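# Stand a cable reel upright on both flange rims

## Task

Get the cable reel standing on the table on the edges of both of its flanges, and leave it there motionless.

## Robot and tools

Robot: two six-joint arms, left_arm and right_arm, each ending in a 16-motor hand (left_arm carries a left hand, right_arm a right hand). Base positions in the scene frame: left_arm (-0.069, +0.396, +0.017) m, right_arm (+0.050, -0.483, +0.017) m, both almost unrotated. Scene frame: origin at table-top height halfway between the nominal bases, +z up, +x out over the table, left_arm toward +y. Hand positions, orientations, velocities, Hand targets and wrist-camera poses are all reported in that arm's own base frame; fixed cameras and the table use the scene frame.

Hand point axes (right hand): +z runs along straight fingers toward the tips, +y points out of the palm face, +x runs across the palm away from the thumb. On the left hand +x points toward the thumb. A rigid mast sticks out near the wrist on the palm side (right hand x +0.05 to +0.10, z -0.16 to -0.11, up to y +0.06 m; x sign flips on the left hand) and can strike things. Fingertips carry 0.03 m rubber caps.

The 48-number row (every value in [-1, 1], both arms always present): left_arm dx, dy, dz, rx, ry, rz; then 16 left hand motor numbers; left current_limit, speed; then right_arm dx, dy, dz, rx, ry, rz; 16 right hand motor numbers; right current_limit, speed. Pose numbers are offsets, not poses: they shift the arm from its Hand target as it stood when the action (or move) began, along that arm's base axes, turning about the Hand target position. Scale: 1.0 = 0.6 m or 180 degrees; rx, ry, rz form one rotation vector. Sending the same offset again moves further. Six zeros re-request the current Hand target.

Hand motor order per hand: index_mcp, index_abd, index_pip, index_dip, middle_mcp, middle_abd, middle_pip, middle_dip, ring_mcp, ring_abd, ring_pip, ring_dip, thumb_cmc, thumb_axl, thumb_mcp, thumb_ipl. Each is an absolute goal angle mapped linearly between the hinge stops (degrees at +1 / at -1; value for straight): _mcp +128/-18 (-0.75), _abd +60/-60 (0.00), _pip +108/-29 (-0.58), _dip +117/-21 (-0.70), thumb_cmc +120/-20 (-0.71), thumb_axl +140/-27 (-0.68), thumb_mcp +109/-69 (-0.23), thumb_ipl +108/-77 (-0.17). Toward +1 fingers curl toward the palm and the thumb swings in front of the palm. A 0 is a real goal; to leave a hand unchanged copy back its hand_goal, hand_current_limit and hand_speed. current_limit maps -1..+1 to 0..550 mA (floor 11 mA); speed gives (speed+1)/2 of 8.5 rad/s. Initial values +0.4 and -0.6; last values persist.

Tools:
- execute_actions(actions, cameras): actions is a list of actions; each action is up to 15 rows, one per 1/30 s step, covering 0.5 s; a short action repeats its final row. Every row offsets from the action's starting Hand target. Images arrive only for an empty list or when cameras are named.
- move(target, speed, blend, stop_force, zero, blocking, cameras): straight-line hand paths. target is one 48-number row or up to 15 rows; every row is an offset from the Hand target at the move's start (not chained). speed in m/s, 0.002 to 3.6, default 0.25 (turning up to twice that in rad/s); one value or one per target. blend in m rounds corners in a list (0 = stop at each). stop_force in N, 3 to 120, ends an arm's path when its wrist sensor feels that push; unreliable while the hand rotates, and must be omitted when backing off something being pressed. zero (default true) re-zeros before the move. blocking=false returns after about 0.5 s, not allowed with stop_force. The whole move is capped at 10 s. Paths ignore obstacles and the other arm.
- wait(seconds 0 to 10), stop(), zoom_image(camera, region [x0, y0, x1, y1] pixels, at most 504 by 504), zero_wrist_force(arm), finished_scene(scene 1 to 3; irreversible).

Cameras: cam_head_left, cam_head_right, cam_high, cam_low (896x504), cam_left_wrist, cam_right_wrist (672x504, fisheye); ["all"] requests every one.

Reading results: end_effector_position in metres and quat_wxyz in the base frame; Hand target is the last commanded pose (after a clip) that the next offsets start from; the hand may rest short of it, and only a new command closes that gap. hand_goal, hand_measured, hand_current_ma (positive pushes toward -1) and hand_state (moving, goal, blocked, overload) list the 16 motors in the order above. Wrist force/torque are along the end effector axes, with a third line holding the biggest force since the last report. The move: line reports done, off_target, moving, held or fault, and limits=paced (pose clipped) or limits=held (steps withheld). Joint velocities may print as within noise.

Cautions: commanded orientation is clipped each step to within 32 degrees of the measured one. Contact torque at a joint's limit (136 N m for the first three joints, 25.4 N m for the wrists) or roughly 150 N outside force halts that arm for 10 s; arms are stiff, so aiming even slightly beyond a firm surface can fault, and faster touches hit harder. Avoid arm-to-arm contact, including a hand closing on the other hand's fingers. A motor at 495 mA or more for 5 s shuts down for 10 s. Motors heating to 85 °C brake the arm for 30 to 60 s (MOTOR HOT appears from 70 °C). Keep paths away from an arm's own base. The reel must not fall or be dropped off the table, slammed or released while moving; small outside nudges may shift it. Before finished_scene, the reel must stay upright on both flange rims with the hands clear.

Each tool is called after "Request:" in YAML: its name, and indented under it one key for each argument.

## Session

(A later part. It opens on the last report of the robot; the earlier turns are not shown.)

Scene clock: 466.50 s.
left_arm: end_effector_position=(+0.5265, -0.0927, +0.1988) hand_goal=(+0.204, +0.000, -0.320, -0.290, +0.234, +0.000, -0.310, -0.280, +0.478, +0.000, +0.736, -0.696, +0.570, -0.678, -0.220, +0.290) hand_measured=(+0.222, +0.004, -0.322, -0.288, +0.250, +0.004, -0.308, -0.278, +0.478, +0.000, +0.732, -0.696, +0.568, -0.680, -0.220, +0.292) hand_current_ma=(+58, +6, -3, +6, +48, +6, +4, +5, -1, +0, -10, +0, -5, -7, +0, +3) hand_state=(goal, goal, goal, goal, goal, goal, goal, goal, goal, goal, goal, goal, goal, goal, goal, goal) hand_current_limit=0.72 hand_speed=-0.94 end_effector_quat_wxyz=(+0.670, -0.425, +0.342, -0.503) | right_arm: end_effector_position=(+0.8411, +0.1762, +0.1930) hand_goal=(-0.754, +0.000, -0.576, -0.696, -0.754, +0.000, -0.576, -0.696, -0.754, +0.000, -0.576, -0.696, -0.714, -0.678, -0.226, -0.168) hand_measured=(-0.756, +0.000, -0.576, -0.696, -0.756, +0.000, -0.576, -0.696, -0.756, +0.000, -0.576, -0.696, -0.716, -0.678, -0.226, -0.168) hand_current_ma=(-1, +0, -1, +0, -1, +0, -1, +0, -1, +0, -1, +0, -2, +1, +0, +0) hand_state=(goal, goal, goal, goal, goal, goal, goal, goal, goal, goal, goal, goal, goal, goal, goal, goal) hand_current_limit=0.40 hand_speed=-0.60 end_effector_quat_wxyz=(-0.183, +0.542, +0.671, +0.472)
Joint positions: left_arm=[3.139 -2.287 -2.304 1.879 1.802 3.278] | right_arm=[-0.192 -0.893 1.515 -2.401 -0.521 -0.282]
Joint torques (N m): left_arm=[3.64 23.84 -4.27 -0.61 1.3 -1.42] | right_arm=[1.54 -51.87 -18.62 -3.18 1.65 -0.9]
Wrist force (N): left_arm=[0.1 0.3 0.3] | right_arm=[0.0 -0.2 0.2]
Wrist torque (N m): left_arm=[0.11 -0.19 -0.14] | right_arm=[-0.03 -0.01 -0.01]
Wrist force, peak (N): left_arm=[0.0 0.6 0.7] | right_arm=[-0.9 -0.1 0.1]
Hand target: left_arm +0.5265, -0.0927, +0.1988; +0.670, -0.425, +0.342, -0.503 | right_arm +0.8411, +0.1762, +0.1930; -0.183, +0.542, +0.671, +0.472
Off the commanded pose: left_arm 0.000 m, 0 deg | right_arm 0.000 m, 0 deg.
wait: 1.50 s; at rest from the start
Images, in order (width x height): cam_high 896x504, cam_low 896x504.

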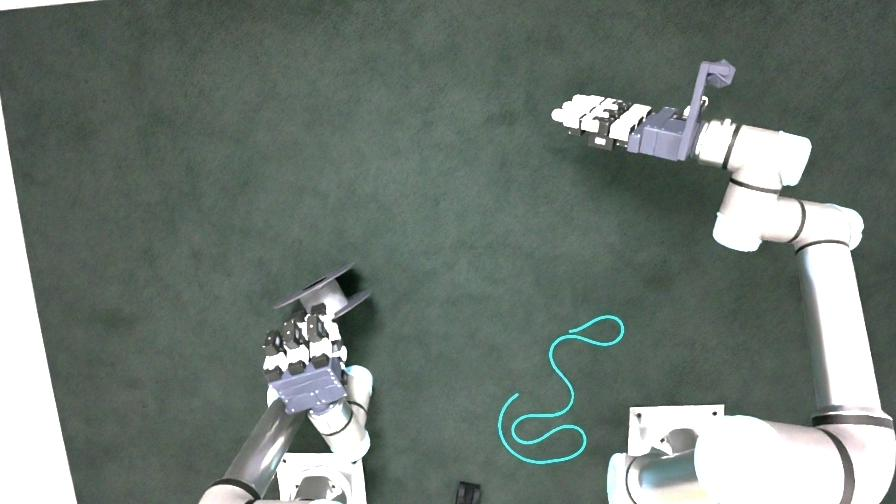

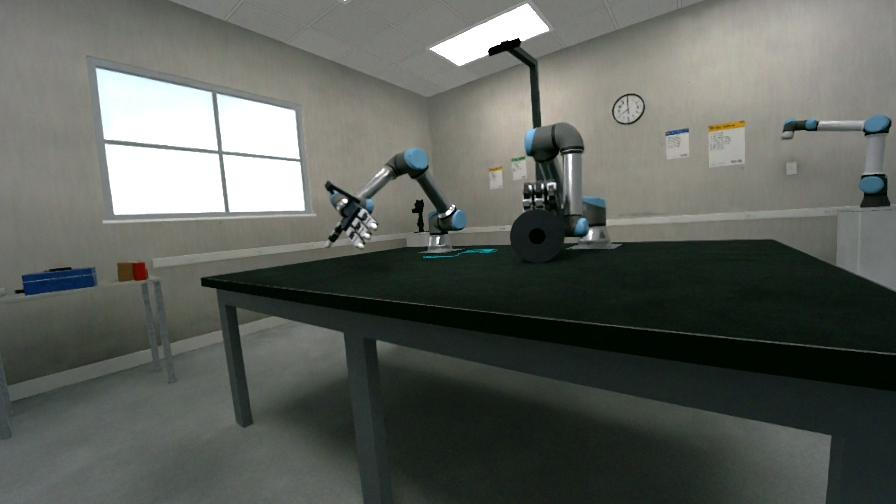

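Request:
move:
  target:
    - [0,0,0,0,0,0, 0.165,0,-0.32,-0.32, 0.18,0,-0.31,-0.31, 0.479,0,0.737,-0.696, 0.571,-0.678,-0.36,0.29, 0.72,-0.94, 0,0,0,0,0,0, -0.754,0,-0.576,-0.696,-0.754,0,-0.576,-0.696,-0.754,0,-0.576,-0.696,-0.714,-0.678,-0.226,-0.168,0.4,-0.6]
    - [0,0,0.15,0,0,0, 0.165,0,-0.32,-0.32, 0.18,0,-0.31,-0.31, 0.479,0,0.737,-0.696, 0.571,-0.678,-0.36,0.29, 0.72,-0.94, 0,0,0,0,0,0, -0.754,0,-0.576,-0.696,-0.754,0,-0.576,-0.696,-0.754,0,-0.576,-0.696,-0.714,-0.678,-0.226,-0.168,0.4,-0.6]
  speed: 0.05
  cameras: ["cam_low","cam_high"]

Request:
zoom_image:
  camera: "cam_low"
  region: [500, 205, 570, 270]

Request:
zoom_image:
  camera: "cam_high"
  region: [265, 240, 385, 320]

Scene clock: 480.93 s.
left_arm: end_effector_position=(+0.5265, -0.0927, +0.2888) hand_goal=(+0.164, +0.000, -0.320, -0.320, +0.180, +0.000, -0.310, -0.310, +0.478, +0.000, +0.736, -0.696, +0.570, -0.678, -0.360, +0.290) hand_measured=(+0.182, +0.004, -0.322, -0.318, +0.196, +0.004, -0.308, -0.308, +0.478, +0.000, +0.732, -0.696, +0.568, -0.680, -0.360, +0.292) hand_current_ma=(+61, +6, -3, +6, +50, +6, +4, +5, -1, +0, -10, +0, -5, -6, +1, +3) hand_state=(goal, goal, goal, goal, goal, goal, goal, goal, goal, goal, goal, goal, goal, goal, goal, goal) hand_current_limit=0.72 hand_speed=-0.94 end_effector_quat_wxyz=(+0.670, -0.425, +0.342, -0.503) | right_arm: end_effector_position=(+0.8411, +0.1762, +0.1930) hand_goal=(-0.754, +0.000, -0.576, -0.696, -0.754, +0.000, -0.576, -0.696, -0.754, +0.000, -0.576, -0.696, -0.714, -0.678, -0.226, -0.168) hand_measured=(-0.756, +0.000, -0.576, -0.696, -0.756, +0.000, -0.576, -0.696, -0.756, +0.000, -0.576, -0.696, -0.716, -0.678, -0.226, -0.168) hand_current_ma=(-1, +0, -1, +0, -1, +0, -1, +0, -1, +0, -1, +0, -2, +1, +0, +0) hand_state=(goal, goal, goal, goal, goal, goal, goal, goal, goal, goal, goal, goal, goal, goal, goal, goal) hand_current_limit=0.40 hand_speed=-0.60 end_effector_quat_wxyz=(-0.183, +0.542, +0.671, +0.472)
Joint positions: left_arm=[3.139 -2.008 -2.322 1.617 1.802 3.278] | right_arm=[-0.192 -0.893 1.515 -2.401 -0.521 -0.282]
Joint torques (N m): left_arm=[1.22 35.5 17.94 -0.87 -0.87 0.25] | right_arm=[1.79 -51.51 -18.28 -3.04 1.63 -1]
Wrist force (N): left_arm=[-0.2 0.2 0.0] | right_arm=[-0.1 -0.5 -0.4]
Wrist torque (N m): left_arm=[0.13 -0.15 -0.17] | right_arm=[-0.04 0.01 -0.01]
Wrist force, peak (N): left_arm=[-0.1 0.9 0.0] | right_arm=[-0.9 -0.2 0.3]
Hand target: left_arm +0.5265, -0.0927, +0.2888; +0.670, -0.425, +0.342, -0.503 | right_arm +0.8411, +0.1762, +0.1930; -0.183, +0.542, +0.671, +0.472
Off the commanded pose: left_arm 0.000 m, 0 deg | right_arm 0.000 m, 0 deg.
move: done
Images, in order (width x height): cam_high 896x504, cam_low 896x504.

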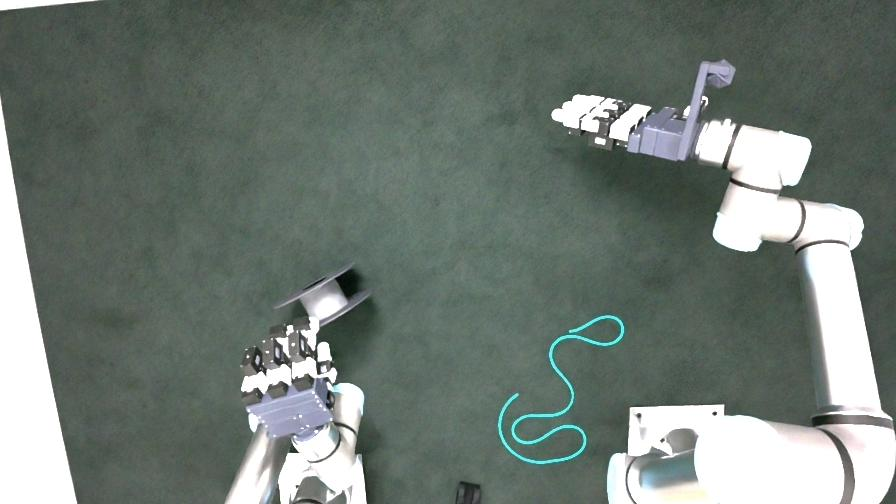

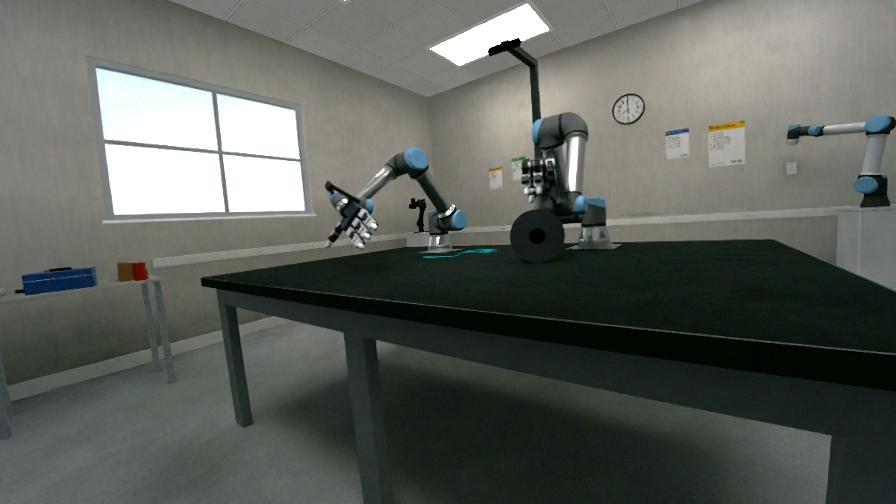

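Scaled by 7.200 from the camera's 896x504 image, which has a finer 1280x720 frame.

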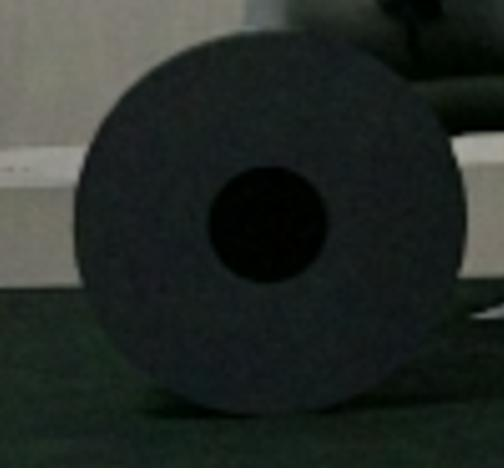

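Scaled by 4.200 from the camera's 896x504 image, which has a finer 1280x720 frame.

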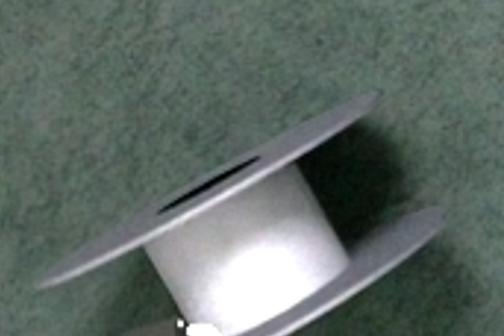

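Request:
finished_scene:
  scene: 2

The scene is finished: the task was done.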